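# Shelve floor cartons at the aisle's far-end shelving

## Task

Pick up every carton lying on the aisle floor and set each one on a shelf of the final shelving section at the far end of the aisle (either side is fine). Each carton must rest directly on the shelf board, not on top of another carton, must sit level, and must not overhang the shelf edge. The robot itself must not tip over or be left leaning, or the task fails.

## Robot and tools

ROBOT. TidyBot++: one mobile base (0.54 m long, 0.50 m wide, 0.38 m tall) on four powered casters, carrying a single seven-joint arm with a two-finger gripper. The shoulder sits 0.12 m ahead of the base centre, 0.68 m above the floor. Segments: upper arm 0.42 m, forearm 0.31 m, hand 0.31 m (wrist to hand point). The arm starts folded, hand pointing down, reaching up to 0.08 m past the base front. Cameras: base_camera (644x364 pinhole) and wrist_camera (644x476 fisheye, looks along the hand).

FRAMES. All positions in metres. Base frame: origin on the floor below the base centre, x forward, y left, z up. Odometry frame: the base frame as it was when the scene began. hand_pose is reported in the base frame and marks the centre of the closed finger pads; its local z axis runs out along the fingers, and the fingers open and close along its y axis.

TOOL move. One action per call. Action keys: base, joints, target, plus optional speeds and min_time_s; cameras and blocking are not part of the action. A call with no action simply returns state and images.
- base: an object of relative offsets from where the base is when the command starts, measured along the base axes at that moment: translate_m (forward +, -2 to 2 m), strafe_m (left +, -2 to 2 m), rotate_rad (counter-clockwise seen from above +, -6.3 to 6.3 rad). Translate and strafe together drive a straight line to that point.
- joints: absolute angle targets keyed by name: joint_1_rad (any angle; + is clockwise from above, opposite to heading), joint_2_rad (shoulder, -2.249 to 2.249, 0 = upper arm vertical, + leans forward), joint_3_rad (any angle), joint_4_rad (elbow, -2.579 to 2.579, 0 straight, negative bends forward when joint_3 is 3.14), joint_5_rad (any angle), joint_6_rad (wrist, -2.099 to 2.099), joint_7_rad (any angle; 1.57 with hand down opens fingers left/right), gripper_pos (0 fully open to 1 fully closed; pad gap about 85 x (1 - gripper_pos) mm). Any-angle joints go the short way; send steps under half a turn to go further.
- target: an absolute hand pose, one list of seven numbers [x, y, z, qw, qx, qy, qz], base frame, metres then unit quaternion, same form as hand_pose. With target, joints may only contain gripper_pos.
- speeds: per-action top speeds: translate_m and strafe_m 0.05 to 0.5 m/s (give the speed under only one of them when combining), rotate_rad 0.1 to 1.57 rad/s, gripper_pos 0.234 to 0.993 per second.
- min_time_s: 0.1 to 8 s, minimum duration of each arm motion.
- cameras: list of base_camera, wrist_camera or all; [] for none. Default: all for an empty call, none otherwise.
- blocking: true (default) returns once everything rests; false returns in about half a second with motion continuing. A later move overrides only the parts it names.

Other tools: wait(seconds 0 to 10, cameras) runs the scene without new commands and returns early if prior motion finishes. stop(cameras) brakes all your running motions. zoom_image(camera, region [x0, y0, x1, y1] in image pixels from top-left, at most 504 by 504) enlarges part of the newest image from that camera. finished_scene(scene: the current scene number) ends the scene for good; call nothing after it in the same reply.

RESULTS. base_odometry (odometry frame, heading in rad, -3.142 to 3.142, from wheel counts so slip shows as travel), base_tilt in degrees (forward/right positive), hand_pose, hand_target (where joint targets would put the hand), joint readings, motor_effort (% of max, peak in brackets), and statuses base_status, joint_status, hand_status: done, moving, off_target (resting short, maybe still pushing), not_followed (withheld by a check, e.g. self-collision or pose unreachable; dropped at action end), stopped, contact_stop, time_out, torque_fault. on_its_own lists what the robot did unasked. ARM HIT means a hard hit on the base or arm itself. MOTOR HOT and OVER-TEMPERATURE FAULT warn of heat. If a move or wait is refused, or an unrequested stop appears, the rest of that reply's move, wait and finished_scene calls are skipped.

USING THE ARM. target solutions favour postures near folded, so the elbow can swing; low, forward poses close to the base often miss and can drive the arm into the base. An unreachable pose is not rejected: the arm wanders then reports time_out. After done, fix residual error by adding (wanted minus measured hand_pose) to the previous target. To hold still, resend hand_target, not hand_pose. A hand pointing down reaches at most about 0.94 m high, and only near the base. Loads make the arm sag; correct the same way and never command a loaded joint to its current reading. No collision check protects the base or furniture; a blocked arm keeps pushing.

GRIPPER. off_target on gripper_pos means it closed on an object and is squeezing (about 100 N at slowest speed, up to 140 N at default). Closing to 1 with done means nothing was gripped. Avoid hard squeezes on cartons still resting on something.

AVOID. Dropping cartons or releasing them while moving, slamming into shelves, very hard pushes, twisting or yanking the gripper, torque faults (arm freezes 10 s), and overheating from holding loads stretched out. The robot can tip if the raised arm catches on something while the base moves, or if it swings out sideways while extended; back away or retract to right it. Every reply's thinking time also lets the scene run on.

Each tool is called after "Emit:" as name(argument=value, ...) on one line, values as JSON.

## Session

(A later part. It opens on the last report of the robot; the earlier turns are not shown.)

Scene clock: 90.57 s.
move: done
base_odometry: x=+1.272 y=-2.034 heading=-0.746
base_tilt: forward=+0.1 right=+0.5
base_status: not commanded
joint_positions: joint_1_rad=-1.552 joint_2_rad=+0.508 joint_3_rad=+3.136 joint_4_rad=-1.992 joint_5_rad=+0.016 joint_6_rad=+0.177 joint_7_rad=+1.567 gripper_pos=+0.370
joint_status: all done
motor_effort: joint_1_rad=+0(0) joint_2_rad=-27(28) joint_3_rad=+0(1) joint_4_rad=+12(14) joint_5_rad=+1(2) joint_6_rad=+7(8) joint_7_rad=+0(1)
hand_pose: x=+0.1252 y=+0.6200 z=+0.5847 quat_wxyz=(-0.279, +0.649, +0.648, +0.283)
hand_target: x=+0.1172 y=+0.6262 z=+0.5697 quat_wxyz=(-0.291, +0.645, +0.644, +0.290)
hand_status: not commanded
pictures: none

Emit:
move(joints={"gripper_pos": 0.3}, speeds={"gripper_pos": 0.234})

Emit:
move(joints={"gripper_pos": 0.0}, speeds={"gripper_pos": 0.4}, cameras=["wrist_camera"])

Emit:
move(joints={"joint_2_rad": 0.38, "joint_4_rad": -1.94, "joint_6_rad": 0.02}, min_time_s=1.5, cameras=["wrist_camera"])

Emit:
move(joints={"joint_2_rad": -0.50, "joint_4_rad": -2.46, "joint_6_rad": -0.40}, min_time_s=2.0, cameras=["wrist_camera"])

Scene clock: 92.40 s.
move: done
base_odometry: x=+1.272 y=-2.034 heading=-0.746
base_tilt: forward=+0.1 right=+0.5
base_status: not commanded
joint_positions: joint_1_rad=-1.552 joint_2_rad=+0.514 joint_3_rad=+3.136 joint_4_rad=-1.995 joint_5_rad=+0.016 joint_6_rad=+0.179 joint_7_rad=+1.567 gripper_pos=+0.299
joint_status: all done
motor_effort: joint_1_rad=+0(0) joint_2_rad=-28(29) joint_3_rad=-1(1) joint_4_rad=+13(14) joint_5_rad=+2(2) joint_6_rad=+7(8) joint_7_rad=-1(1)
hand_pose: x=+0.1252 y=+0.6185 z=+0.5803 quat_wxyz=(-0.277, +0.650, +0.649, +0.281)
hand_target: x=+0.1172 y=+0.6262 z=+0.5697 quat_wxyz=(-0.291, +0.645, +0.644, +0.290)
hand_status: not commanded
pictures: none

Scene clock: 93.77 s.
move: done
base_odometry: x=+1.272 y=-2.034 heading=-0.746
base_tilt: forward=+0.2 right=+0.5
base_status: not commanded
joint_positions: joint_1_rad=-1.552 joint_2_rad=+0.514 joint_3_rad=+3.136 joint_4_rad=-1.995 joint_5_rad=+0.016 joint_6_rad=+0.179 joint_7_rad=+1.567 gripper_pos=+0.000
joint_status: all done
motor_effort: joint_1_rad=+0(1) joint_2_rad=-28(28) joint_3_rad=+0(1) joint_4_rad=+13(14) joint_5_rad=+1(2) joint_6_rad=+7(8) joint_7_rad=+0(2)
hand_pose: x=+0.1252 y=+0.6185 z=+0.5803 quat_wxyz=(-0.277, +0.650, +0.649, +0.281)
hand_target: x=+0.1172 y=+0.6262 z=+0.5697 quat_wxyz=(-0.291, +0.645, +0.644, +0.290)
hand_status: not commanded

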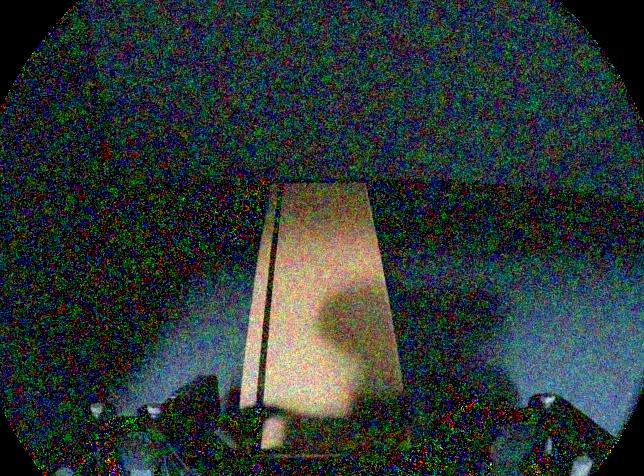

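Scene clock: 95.60 s.
move: done
base_odometry: x=+1.272 y=-2.034 heading=-0.746
base_tilt: forward=+0.1 right=+0.5
base_status: not commanded
joint_positions: joint_1_rad=-1.552 joint_2_rad=+0.415 joint_3_rad=+3.136 joint_4_rad=-1.955 joint_5_rad=+0.016 joint_6_rad=+0.097 joint_7_rad=+1.567 gripper_pos=+0.000
joint_status: all done
motor_effort: joint_1_rad=+0(1) joint_2_rad=-27(29) joint_3_rad=-1(1) joint_4_rad=+15(16) joint_5_rad=+1(2) joint_6_rad=+7(8) joint_7_rad=+0(1)
hand_pose: x=+0.1257 y=+0.6265 z=+0.6409 quat_wxyz=(-0.295, +0.642, +0.641, +0.300)
hand_target: x=+0.1172 y=+0.6184 z=+0.6511 quat_wxyz=(-0.289, +0.646, +0.645, +0.288)
hand_status: not commanded

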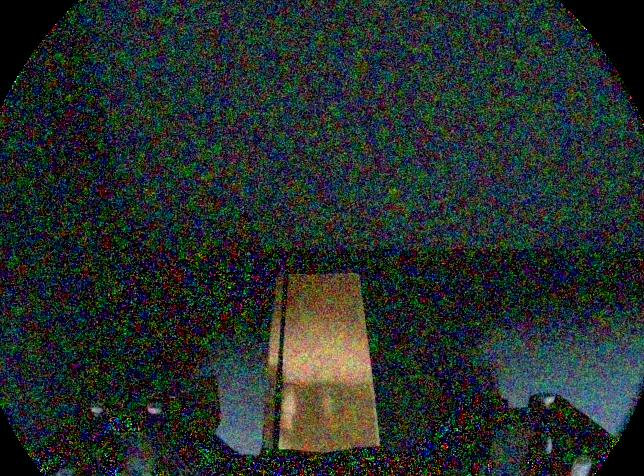

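Scene clock: 97.90 s.
move: done
base_odometry: x=+1.272 y=-2.034 heading=-0.746
base_tilt: forward=+0.1 right=+0.5
base_status: not commanded
joint_positions: joint_1_rad=-1.552 joint_2_rad=-0.482 joint_3_rad=+3.136 joint_4_rad=-2.442 joint_5_rad=+0.016 joint_6_rad=-0.320 joint_7_rad=+1.567 gripper_pos=+0.000
joint_status: all done
motor_effort: joint_1_rad=+0(0) joint_2_rad=-2(28) joint_3_rad=+0(1) joint_4_rad=+18(20) joint_5_rad=+1(2) joint_6_rad=+7(8) joint_7_rad=-1(1)
hand_pose: x=+0.1237 y=+0.3320 z=+0.7325 quat_wxyz=(-0.289, +0.644, +0.641, +0.301)
hand_target: x=+0.1174 y=+0.3084 z=+0.7108 quat_wxyz=(-0.269, +0.654, +0.654, +0.269)
hand_status: not commanded

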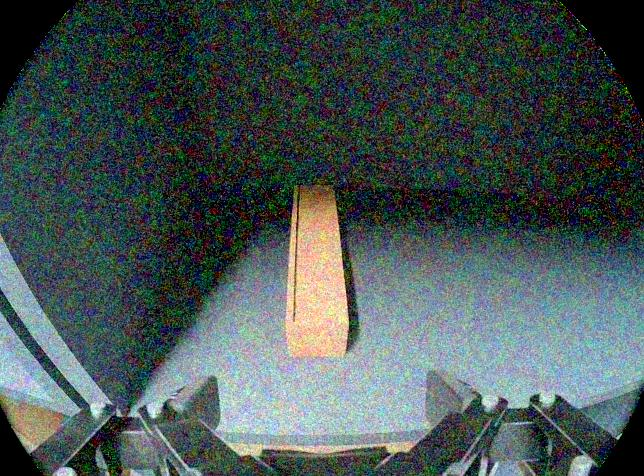

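Emit:
move(base={"translate_m": -1.629, "strafe_m": 0.051, "rotate_rad": -0.102}, joints={"joint_1_rad": 1.50}, min_time_s=3.8, cameras=["wrist_camera"])

Emit:
move(joints={"joint_1_rad": 1.57}, cameras=["wrist_camera", "base_camera"])

Scene clock: 105.20 s.
move: done
base_odometry: x=+0.110 y=-0.891 heading=-0.848
base_tilt: forward=+0.2 right=+0.5
base_status: done
joint_positions: joint_1_rad=+1.482 joint_2_rad=-0.486 joint_3_rad=+3.140 joint_4_rad=-2.443 joint_5_rad=+0.016 joint_6_rad=-0.324 joint_7_rad=+1.567 gripper_pos=+0.000
joint_status: all done
motor_effort: joint_1_rad=+0(1) joint_2_rad=-2(3) joint_3_rad=+1(2) joint_4_rad=+18(19) joint_5_rad=+1(2) joint_6_rad=+7(8) joint_7_rad=-1(2)
hand_pose: x=+0.1487 y=-0.3295 z=+0.7327 quat_wxyz=(+0.285, +0.674, -0.610, +0.305)
hand_target: x=+0.1426 y=-0.3075 z=+0.7108 quat_wxyz=(+0.260, +0.677, -0.630, +0.279)
hand_status: not commanded

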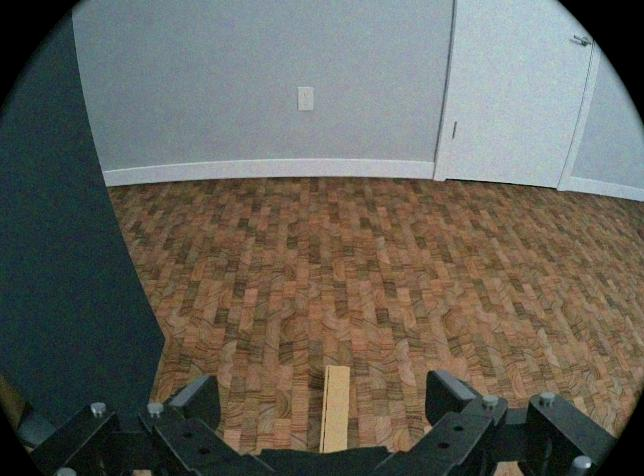

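Scene clock: 106.00 s.
move: done
base_odometry: x=+0.110 y=-0.891 heading=-0.848
base_tilt: forward=+0.1 right=+0.5
base_status: not commanded
joint_positions: joint_1_rad=+1.555 joint_2_rad=-0.486 joint_3_rad=+3.140 joint_4_rad=-2.443 joint_5_rad=+0.016 joint_6_rad=-0.324 joint_7_rad=+1.567 gripper_pos=+0.000
joint_status: all done
motor_effort: joint_1_rad=+0(1) joint_2_rad=-1(2) joint_3_rad=+0(1) joint_4_rad=+18(20) joint_5_rad=+1(2) joint_6_rad=+7(8) joint_7_rad=+0(2)
hand_pose: x=+0.1245 y=-0.3308 z=+0.7327 quat_wxyz=(+0.296, +0.651, -0.634, +0.294)
hand_target: x=+0.1211 y=-0.3084 z=+0.7108 quat_wxyz=(+0.269, +0.654, -0.653, +0.270)
hand_status: not commanded
pictures: base_camera, wrist_camera

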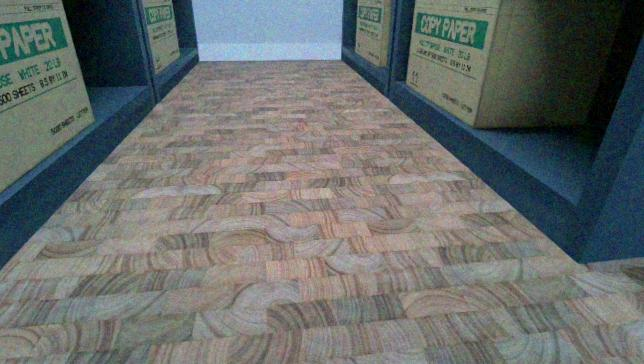

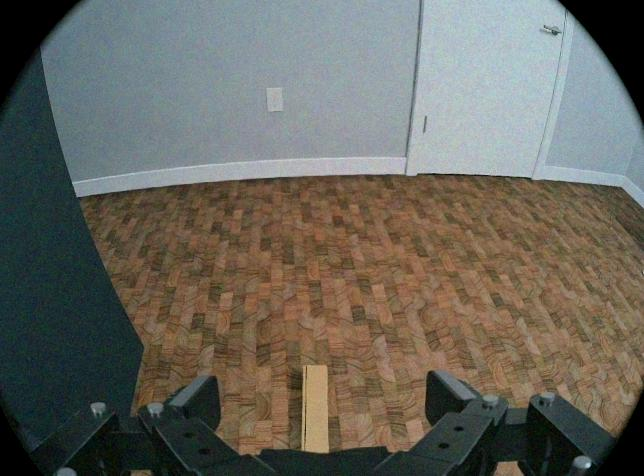

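Emit:
move(joints={"joint_2_rad": 1.66, "joint_4_rad": -1.487, "joint_6_rad": 0.874}, min_time_s=2.5, cameras=["wrist_camera"])

Scene clock: 109.83 s.
move: done
base_odometry: x=+0.110 y=-0.891 heading=-0.848
base_tilt: forward=+0.1 right=+0.6
base_status: not commanded
joint_positions: joint_1_rad=+1.555 joint_2_rad=+1.621 joint_3_rad=+3.140 joint_4_rad=-1.500 joint_5_rad=+0.016 joint_6_rad=+0.778 joint_7_rad=+1.567 gripper_pos=+0.000
joint_status: all done
motor_effort: joint_1_rad=+0(1) joint_2_rad=-36(40) joint_3_rad=-1(1) joint_4_rad=+4(19) joint_5_rad=+1(2) joint_6_rad=+7(8) joint_7_rad=-1(1)
hand_pose: x=+0.1349 y=-0.6498 z=+0.1295 quat_wxyz=(+0.270, +0.660, -0.643, +0.280)
hand_target: x=+0.1217 y=-0.6550 z=+0.1289 quat_wxyz=(+0.297, +0.641, -0.642, +0.298)
hand_status: not commanded

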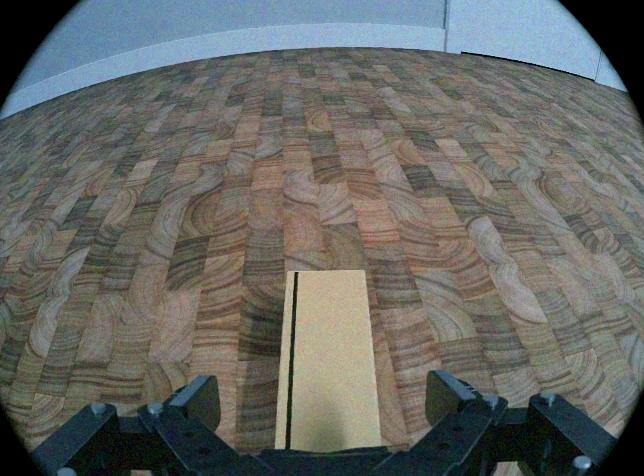

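Emit:
move(joints={"joint_2_rad": 1.860, "joint_4_rad": -1.244, "joint_6_rad": 0.66}, min_time_s=2.2, cameras=["wrist_camera"])

Scene clock: 112.83 s.
move: done
base_odometry: x=+0.110 y=-0.891 heading=-0.848
base_tilt: forward=+0.1 right=+0.6
base_status: not commanded
joint_positions: joint_1_rad=+1.555 joint_2_rad=+1.816 joint_3_rad=+3.140 joint_4_rad=-1.256 joint_5_rad=+0.016 joint_6_rad=+0.737 joint_7_rad=+1.567 gripper_pos=+0.000
joint_status: all done
motor_effort: joint_1_rad=+0(1) joint_2_rad=-36(37) joint_3_rad=-1(1) joint_4_rad=+5(7) joint_5_rad=+1(2) joint_6_rad=+7(8) joint_7_rad=+0(2)
hand_pose: x=+0.1347 y=-0.6544 z=+0.0505 quat_wxyz=(+0.272, +0.659, -0.642, +0.282)
hand_target: x=+0.1216 y=-0.6151 z=+0.0091 quat_wxyz=(+0.241, +0.664, -0.665, +0.242)
hand_status: not commanded

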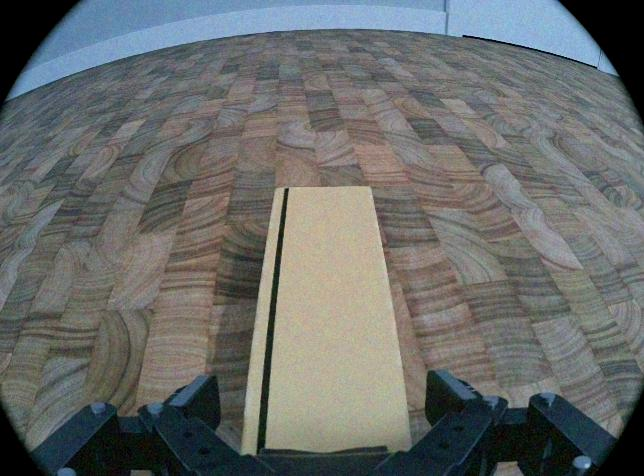

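Emit:
move(joints={"gripper_pos": 0.374}, speeds={"gripper_pos": 0.234})

Emit:
move(joints={"joint_2_rad": -0.50, "joint_4_rad": -2.46, "joint_6_rad": -0.42}, min_time_s=2.8, cameras=["wrist_camera"])

Scene clock: 118.07 s.
move: done
base_odometry: x=+0.110 y=-0.891 heading=-0.848
base_tilt: forward=+0.1 right=+0.5
base_status: not commanded
joint_positions: joint_1_rad=+1.555 joint_2_rad=+1.816 joint_3_rad=+3.140 joint_4_rad=-1.254 joint_5_rad=+0.016 joint_6_rad=+0.737 joint_7_rad=+1.567 gripper_pos=+0.372
joint_status: all done
motor_effort: joint_1_rad=+1(1) joint_2_rad=-31(36) joint_3_rad=-1(1) joint_4_rad=+5(7) joint_5_rad=+1(2) joint_6_rad=+4(8) joint_7_rad=-1(2)
hand_pose: x=+0.1347 y=-0.6552 z=+0.0508 quat_wxyz=(+0.273, +0.659, -0.641, +0.283)
hand_target: x=+0.1216 y=-0.6151 z=+0.0091 quat_wxyz=(+0.241, +0.664, -0.665, +0.242)
hand_status: not commanded
pictures: none

Scene clock: 121.47 s.
move: done
base_odometry: x=+0.110 y=-0.891 heading=-0.848
base_tilt: forward=+0.1 right=+0.5
base_status: not commanded
joint_positions: joint_1_rad=+1.555 joint_2_rad=-0.480 joint_3_rad=+3.140 joint_4_rad=-2.444 joint_5_rad=+0.016 joint_6_rad=-0.342 joint_7_rad=+1.567 gripper_pos=+0.372
joint_status: all done
motor_effort: joint_1_rad=+0(1) joint_2_rad=-2(42) joint_3_rad=+0(2) joint_4_rad=+19(20) joint_5_rad=+1(2) joint_6_rad=+8(9) joint_7_rad=+0(2)
hand_pose: x=+0.1243 y=-0.3269 z=+0.7257 quat_wxyz=(+0.288, +0.655, -0.638, +0.286)
hand_target: x=+0.1210 y=-0.3039 z=+0.7065 quat_wxyz=(+0.263, +0.657, -0.656, +0.263)
hand_status: not commanded

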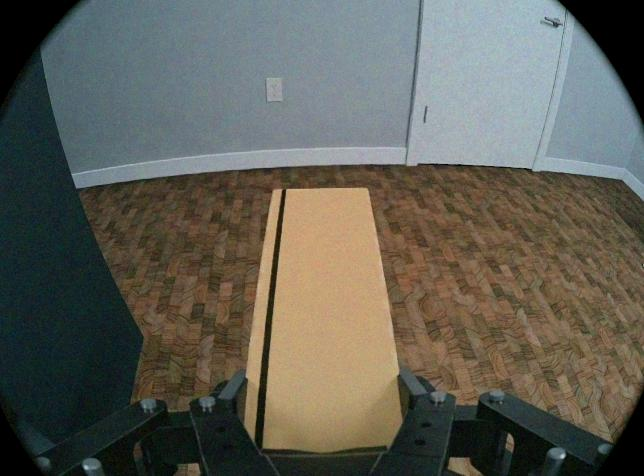

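Emit:
move(base={"translate_m": 0.414, "strafe_m": -0.008, "rotate_rad": 0.102}, joints={"joint_1_rad": 0.0}, min_time_s=2.0, cameras=["base_camera", "wrist_camera"])

Scene clock: 124.53 s.
move: done
base_odometry: x=+0.378 y=-1.207 heading=-0.746
base_tilt: forward=+0.2 right=+0.5
base_status: done
joint_positions: joint_1_rad=+0.018 joint_2_rad=-0.482 joint_3_rad=+3.140 joint_4_rad=-2.445 joint_5_rad=+0.016 joint_6_rad=-0.347 joint_7_rad=+1.567 gripper_pos=+0.372
joint_status: all done
motor_effort: joint_1_rad=+0(1) joint_2_rad=-2(3) joint_3_rad=+1(1) joint_4_rad=+19(20) joint_5_rad=+1(2) joint_6_rad=+7(8) joint_7_rad=-1(2)
hand_pose: x=+0.4445 y=-0.0057 z=+0.7248 quat_wxyz=(+0.008, +0.915, -0.003, +0.404)
hand_target: x=+0.4229 y=+0.0018 z=+0.7065 quat_wxyz=(+0.000, +0.928, +0.000, +0.372)
hand_status: not commanded

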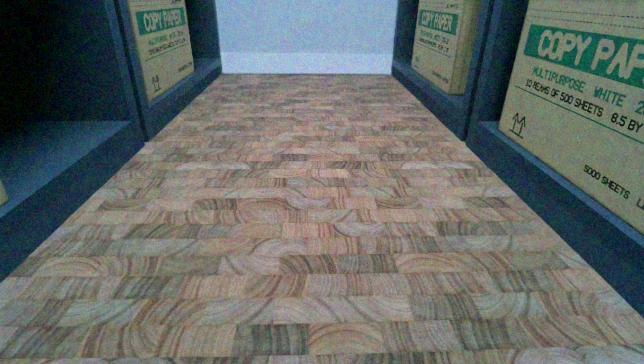

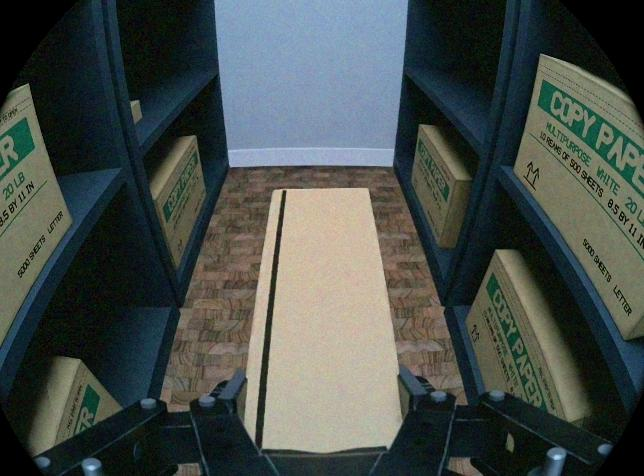

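Emit:
move(base={"translate_m": 1.218}, cameras=["base_camera", "wrist_camera"])

Scene clock: 128.10 s.
move: done
base_odometry: x=+1.273 y=-2.033 heading=-0.746
base_tilt: forward=+0.1 right=+0.5
base_status: done
joint_positions: joint_1_rad=+0.018 joint_2_rad=-0.489 joint_3_rad=+3.140 joint_4_rad=-2.448 joint_5_rad=+0.016 joint_6_rad=-0.349 joint_7_rad=+1.567 gripper_pos=+0.372
joint_status: not commanded
motor_effort: joint_1_rad=+0(1) joint_2_rad=-2(4) joint_3_rad=+1(1) joint_4_rad=+20(20) joint_5_rad=+1(2) joint_6_rad=+7(8) joint_7_rad=+0(2)
hand_pose: x=+0.4428 y=-0.0056 z=+0.7253 quat_wxyz=(+0.008, +0.914, -0.003, +0.405)
hand_target: x=+0.4229 y=+0.0018 z=+0.7065 quat_wxyz=(+0.000, +0.928, +0.000, +0.372)
hand_status: not commanded

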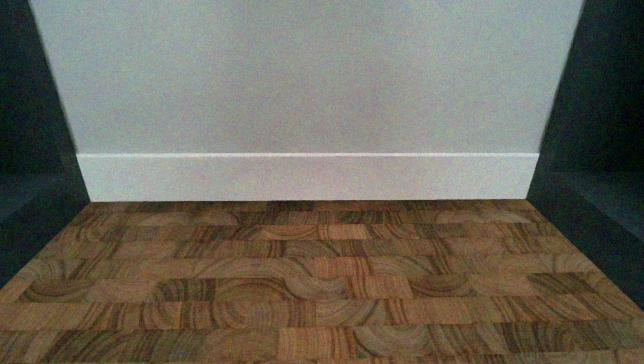

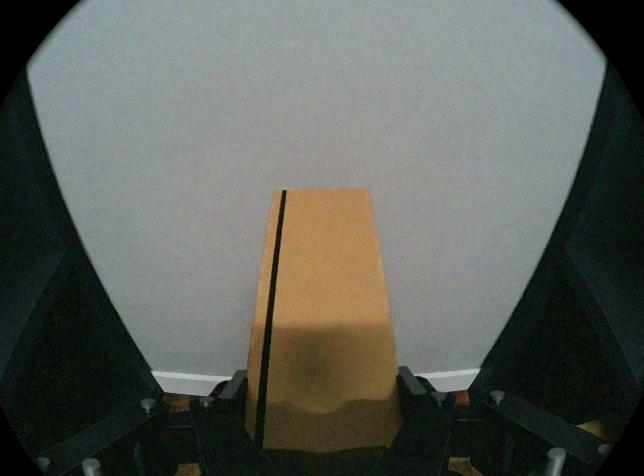

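Same place. Rotate to the right shelf and insert.

Emit:
move(joints={"joint_1_rad": 1.57}, min_time_s=2.5, cameras=["wrist_camera"])

Scene clock: 131.10 s.
move: done
base_odometry: x=+1.273 y=-2.033 heading=-0.746
base_tilt: forward=+0.1 right=+0.5
base_status: not commanded
joint_positions: joint_1_rad=+1.552 joint_2_rad=-0.489 joint_3_rad=+3.140 joint_4_rad=-2.448 joint_5_rad=+0.016 joint_6_rad=-0.349 joint_7_rad=+1.567 gripper_pos=+0.372
joint_status: all done
motor_effort: joint_1_rad=+0(1) joint_2_rad=-2(2) joint_3_rad=+0(1) joint_4_rad=+19(20) joint_5_rad=+1(2) joint_6_rad=+8(8) joint_7_rad=-1(2)
hand_pose: x=+0.1251 y=-0.3238 z=+0.7253 quat_wxyz=(+0.287, +0.656, -0.637, +0.286)
hand_target: x=+0.1210 y=-0.3039 z=+0.7065 quat_wxyz=(+0.263, +0.657, -0.656, +0.263)
hand_status: not commanded

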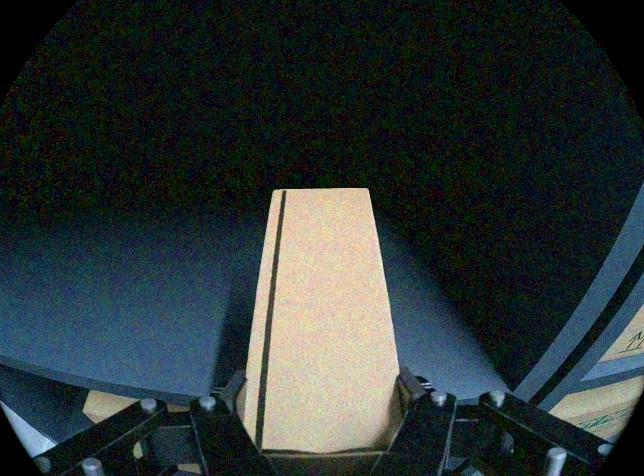

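Emit:
move(joints={"joint_2_rad": 0.46, "joint_4_rad": -1.94, "joint_6_rad": 0.13}, min_time_s=3.5, cameras=["wrist_camera"])

Emit:
move(joints={"joint_2_rad": 0.515, "joint_4_rad": -1.993, "joint_6_rad": 0.215}, min_time_s=1.0, cameras=["wrist_camera"])

Emit:
move(joints={"joint_2_rad": 0.528, "joint_4_rad": -1.999, "joint_6_rad": 0.236}, min_time_s=0.6)

Emit:
move(joints={"joint_2_rad": 0.539, "joint_4_rad": -2.004, "joint_6_rad": 0.251}, min_time_s=0.6)

Scene clock: 135.73 s.
move: done
base_odometry: x=+1.273 y=-2.033 heading=-0.746
base_tilt: forward=+0.1 right=+0.6
base_status: not commanded
joint_positions: joint_1_rad=+1.552 joint_2_rad=+0.431 joint_3_rad=+3.140 joint_4_rad=-1.957 joint_5_rad=+0.016 joint_6_rad=+0.031 joint_7_rad=+1.567 gripper_pos=+0.372
joint_status: all done
motor_effort: joint_1_rad=+0(1) joint_2_rad=-27(29) joint_3_rad=-1(1) joint_4_rad=+15(19) joint_5_rad=+1(2) joint_6_rad=+7(8) joint_7_rad=+0(2)
hand_pose: x=+0.1326 y=-0.6105 z=+0.6143 quat_wxyz=(+0.269, +0.664, -0.643, +0.271)
hand_target: x=+0.1218 y=-0.6374 z=+0.6267 quat_wxyz=(+0.298, +0.641, -0.641, +0.299)
hand_status: not commanded

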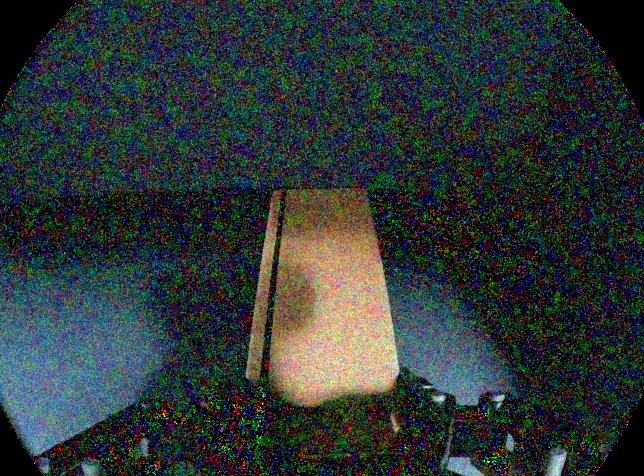

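Scene clock: 137.03 s.
move: done
base_odometry: x=+1.273 y=-2.033 heading=-0.746
base_tilt: forward=+0.1 right=+0.6
base_status: not commanded
joint_positions: joint_1_rad=+1.552 joint_2_rad=+0.480 joint_3_rad=+3.140 joint_4_rad=-1.980 joint_5_rad=+0.016 joint_6_rad=+0.116 joint_7_rad=+1.567 gripper_pos=+0.372
joint_status: all done
motor_effort: joint_1_rad=+0(1) joint_2_rad=-28(29) joint_3_rad=+0(1) joint_4_rad=+14(16) joint_5_rad=+1(2) joint_6_rad=+7(8) joint_7_rad=-1(1)
hand_pose: x=+0.1331 y=-0.6152 z=+0.5939 quat_wxyz=(+0.273, +0.662, -0.641, +0.277)
hand_target: x=+0.1218 y=-0.6269 z=+0.5889 quat_wxyz=(+0.290, +0.645, -0.644, +0.292)
hand_status: not commanded

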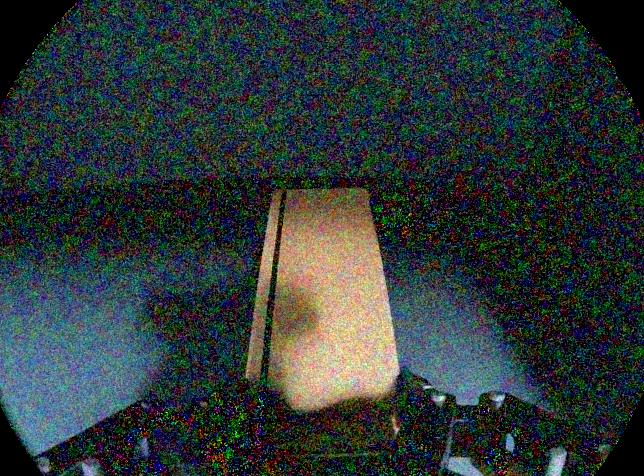

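Scene clock: 137.93 s.
move: done
base_odometry: x=+1.273 y=-2.033 heading=-0.746
base_tilt: forward=+0.1 right=+0.6
base_status: not commanded
joint_positions: joint_1_rad=+1.552 joint_2_rad=+0.490 joint_3_rad=+3.140 joint_4_rad=-1.983 joint_5_rad=+0.016 joint_6_rad=+0.137 joint_7_rad=+1.567 gripper_pos=+0.372
joint_status: all done
motor_effort: joint_1_rad=+0(1) joint_2_rad=-28(29) joint_3_rad=+0(1) joint_4_rad=+15(15) joint_5_rad=+1(1) joint_6_rad=+7(8) joint_7_rad=-1(1)
hand_pose: x=+0.1333 y=-0.6172 z=+0.5907 quat_wxyz=(+0.275, +0.661, -0.640, +0.279)
hand_target: x=+0.1218 y=-0.6272 z=+0.5831 quat_wxyz=(+0.291, +0.644, -0.644, +0.292)
hand_status: not commanded
pictures: none

Scene clock: 138.83 s.
move: done
base_odometry: x=+1.273 y=-2.033 heading=-0.746
base_tilt: forward=+0.1 right=+0.6
base_status: not commanded
joint_positions: joint_1_rad=+1.552 joint_2_rad=+0.501 joint_3_rad=+3.140 joint_4_rad=-1.988 joint_5_rad=+0.016 joint_6_rad=+0.153 joint_7_rad=+1.567 gripper_pos=+0.372
joint_status: all done
motor_effort: joint_1_rad=+0(0) joint_2_rad=-29(29) joint_3_rad=+0(1) joint_4_rad=+14(15) joint_5_rad=+1(1) joint_6_rad=+7(8) joint_7_rad=-1(1)
hand_pose: x=+0.1333 y=-0.6170 z=+0.5853 quat_wxyz=(+0.275, +0.661, -0.640, +0.279)
hand_target: x=+0.1218 y=-0.6269 z=+0.5777 quat_wxyz=(+0.291, +0.645, -0.644, +0.292)
hand_status: not commanded
pictures: none

Emit:
move(joints={"joint_2_rad": 0.547, "joint_4_rad": -2.008, "joint_6_rad": 0.261}, min_time_s=0.5)

Emit:
move(joints={"joint_2_rad": 0.554, "joint_4_rad": -2.012, "joint_6_rad": 0.268}, min_time_s=0.5)

Scene clock: 140.10 s.
move: done
base_odometry: x=+1.273 y=-2.033 heading=-0.746
base_tilt: forward=+0.2 right=+0.6
base_status: not commanded
joint_positions: joint_1_rad=+1.552 joint_2_rad=+0.505 joint_3_rad=+3.140 joint_4_rad=-1.991 joint_5_rad=+0.016 joint_6_rad=+0.164 joint_7_rad=+1.567 gripper_pos=+0.372
joint_status: all done
motor_effort: joint_1_rad=+0(0) joint_2_rad=-28(28) joint_3_rad=+0(1) joint_4_rad=+13(15) joint_5_rad=+1(2) joint_6_rad=+7(8) joint_7_rad=+0(2)
hand_pose: x=+0.1334 y=-0.6182 z=+0.5847 quat_wxyz=(+0.277, +0.660, -0.639, +0.281)
hand_target: x=+0.1218 y=-0.6262 z=+0.5734 quat_wxyz=(+0.290, +0.645, -0.644, +0.291)
hand_status: not commanded
pictures: none

Scene clock: 140.90 s.
move: done
base_odometry: x=+1.273 y=-2.033 heading=-0.746
base_tilt: forward=+0.1 right=+0.5
base_status: not commanded
joint_positions: joint_1_rad=+1.552 joint_2_rad=+0.507 joint_3_rad=+3.140 joint_4_rad=-1.993 joint_5_rad=+0.016 joint_6_rad=+0.174 joint_7_rad=+1.567 gripper_pos=+0.372
joint_status: all done
motor_effort: joint_1_rad=+0(1) joint_2_rad=-27(28) joint_3_rad=+0(1) joint_4_rad=+14(15) joint_5_rad=+1(1) joint_6_rad=+7(8) joint_7_rad=+0(1)
hand_pose: x=+0.1335 y=-0.6190 z=+0.5846 quat_wxyz=(+0.278, +0.660, -0.638, +0.283)
hand_target: x=+0.1218 y=-0.6250 z=+0.5690 quat_wxyz=(+0.289, +0.645, -0.645, +0.290)
hand_status: not commanded
pictures: none

Contact. Release and retreat.

Emit:
move(joints={"gripper_pos": 0.3}, speeds={"gripper_pos": 0.234})

Emit:
move(joints={"gripper_pos": 0.0}, speeds={"gripper_pos": 0.4})

Emit:
move(joints={"joint_2_rad": 0.38, "joint_4_rad": -1.94, "joint_6_rad": 0.02}, min_time_s=1.5, cameras=["wrist_camera"])

Emit:
move(joints={"joint_2_rad": -0.50, "joint_4_rad": -2.46, "joint_6_rad": -0.40}, min_time_s=2.0, cameras=["wrist_camera"])

Scene clock: 142.43 s.
move: done
base_odometry: x=+1.273 y=-2.033 heading=-0.746
base_tilt: forward=+0.2 right=+0.6
base_status: not commanded
joint_positions: joint_1_rad=+1.552 joint_2_rad=+0.513 joint_3_rad=+3.140 joint_4_rad=-1.996 joint_5_rad=+0.016 joint_6_rad=+0.176 joint_7_rad=+1.567 gripper_pos=+0.299
joint_status: all done
motor_effort: joint_1_rad=+0(0) joint_2_rad=-28(28) joint_3_rad=+0(1) joint_4_rad=+13(14) joint_5_rad=+1(2) joint_6_rad=+7(8) joint_7_rad=+0(1)
hand_pose: x=+0.1335 y=-0.6174 z=+0.5799 quat_wxyz=(+0.276, +0.661, -0.639, +0.280)
hand_target: x=+0.1218 y=-0.6250 z=+0.5690 quat_wxyz=(+0.289, +0.645, -0.645, +0.290)
hand_status: not commanded
pictures: none

Scene clock: 143.80 s.
move: done
base_odometry: x=+1.273 y=-2.033 heading=-0.746
base_tilt: forward=+0.2 right=+0.5
base_status: not commanded
joint_positions: joint_1_rad=+1.552 joint_2_rad=+0.513 joint_3_rad=+3.140 joint_4_rad=-1.996 joint_5_rad=+0.016 joint_6_rad=+0.176 joint_7_rad=+1.567 gripper_pos=+0.000
joint_status: all done
motor_effort: joint_1_rad=+0(1) joint_2_rad=-28(28) joint_3_rad=-1(1) joint_4_rad=+13(15) joint_5_rad=+1(2) joint_6_rad=+7(8) joint_7_rad=-1(1)
hand_pose: x=+0.1335 y=-0.6174 z=+0.5799 quat_wxyz=(+0.276, +0.661, -0.639, +0.280)
hand_target: x=+0.1218 y=-0.6250 z=+0.5690 quat_wxyz=(+0.289, +0.645, -0.645, +0.290)
hand_status: not commanded
pictures: none

Scene clock: 145.63 s.
move: done
base_odometry: x=+1.273 y=-2.033 heading=-0.746
base_tilt: forward=+0.2 right=+0.6
base_status: not commanded
joint_positions: joint_1_rad=+1.552 joint_2_rad=+0.414 joint_3_rad=+3.140 joint_4_rad=-1.955 joint_5_rad=+0.016 joint_6_rad=+0.097 joint_7_rad=+1.567 gripper_pos=+0.000
joint_status: all done
motor_effort: joint_1_rad=+0(1) joint_2_rad=-27(29) joint_3_rad=+0(1) joint_4_rad=+15(16) joint_5_rad=+1(2) joint_6_rad=+7(8) joint_7_rad=-1(1)
hand_pose: x=+0.1332 y=-0.6264 z=+0.6409 quat_wxyz=(+0.296, +0.652, -0.631, +0.299)
hand_target: x=+0.1218 y=-0.6184 z=+0.6510 quat_wxyz=(+0.288, +0.646, -0.645, +0.289)
hand_status: not commanded

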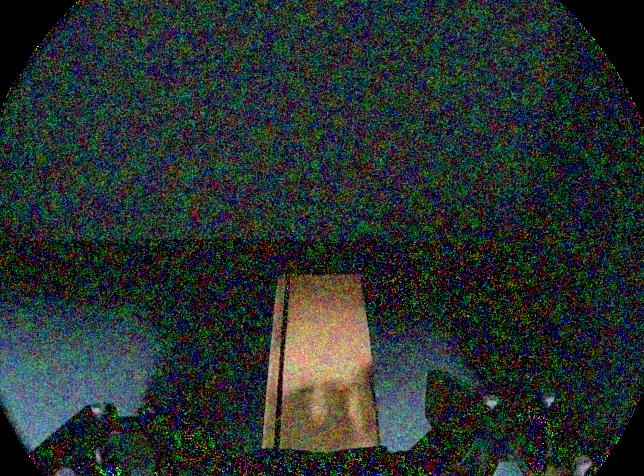

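Scene clock: 147.93 s.
move: done
base_odometry: x=+1.273 y=-2.033 heading=-0.746
base_tilt: forward=+0.2 right=+0.5
base_status: not commanded
joint_positions: joint_1_rad=+1.552 joint_2_rad=-0.482 joint_3_rad=+3.140 joint_4_rad=-2.442 joint_5_rad=+0.016 joint_6_rad=-0.320 joint_7_rad=+1.567 gripper_pos=+0.000
joint_status: all done
motor_effort: joint_1_rad=+0(1) joint_2_rad=-2(29) joint_3_rad=+0(1) joint_4_rad=+18(20) joint_5_rad=+2(2) joint_6_rad=+7(8) joint_7_rad=+0(2)
hand_pose: x=+0.1254 y=-0.3321 z=+0.7326 quat_wxyz=(+0.296, +0.652, -0.633, +0.295)
hand_target: x=+0.1210 y=-0.3084 z=+0.7108 quat_wxyz=(+0.269, +0.654, -0.653, +0.270)
hand_status: not commanded

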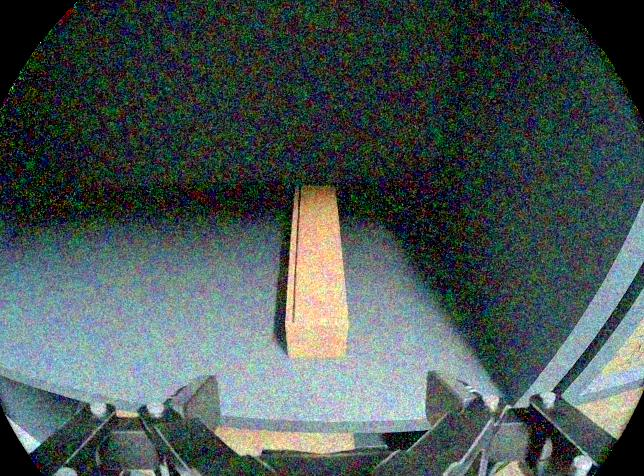

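Emit:
move(joints={"joint_1_rad": -1.45}, cameras=["wrist_camera"])

Scene clock: 152.43 s.
move: done
base_odometry: x=+1.273 y=-2.033 heading=-0.746
base_tilt: forward=+0.1 right=+0.5
base_status: not commanded
joint_positions: joint_1_rad=-1.432 joint_2_rad=-0.482 joint_3_rad=+3.140 joint_4_rad=-2.442 joint_5_rad=+0.016 joint_6_rad=-0.322 joint_7_rad=+1.567 gripper_pos=+0.000
joint_status: all done
motor_effort: joint_1_rad=+0(2) joint_2_rad=-2(2) joint_3_rad=+0(1) joint_4_rad=+18(19) joint_5_rad=+1(2) joint_6_rad=+7(8) joint_7_rad=-1(2)
hand_pose: x=+0.1646 y=+0.3286 z=+0.7321 quat_wxyz=(-0.270, +0.682, +0.601, +0.317)
hand_target: x=+0.1544 y=+0.3064 z=+0.7108 quat_wxyz=(-0.253, +0.692, +0.613, +0.285)
hand_status: not commanded

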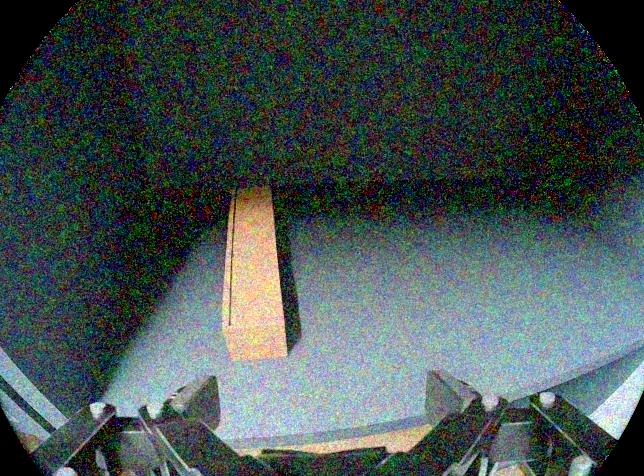

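Both cartons are on the shelves.

Emit:
finished_scene(scene=2)

The scene is finished: the task was done.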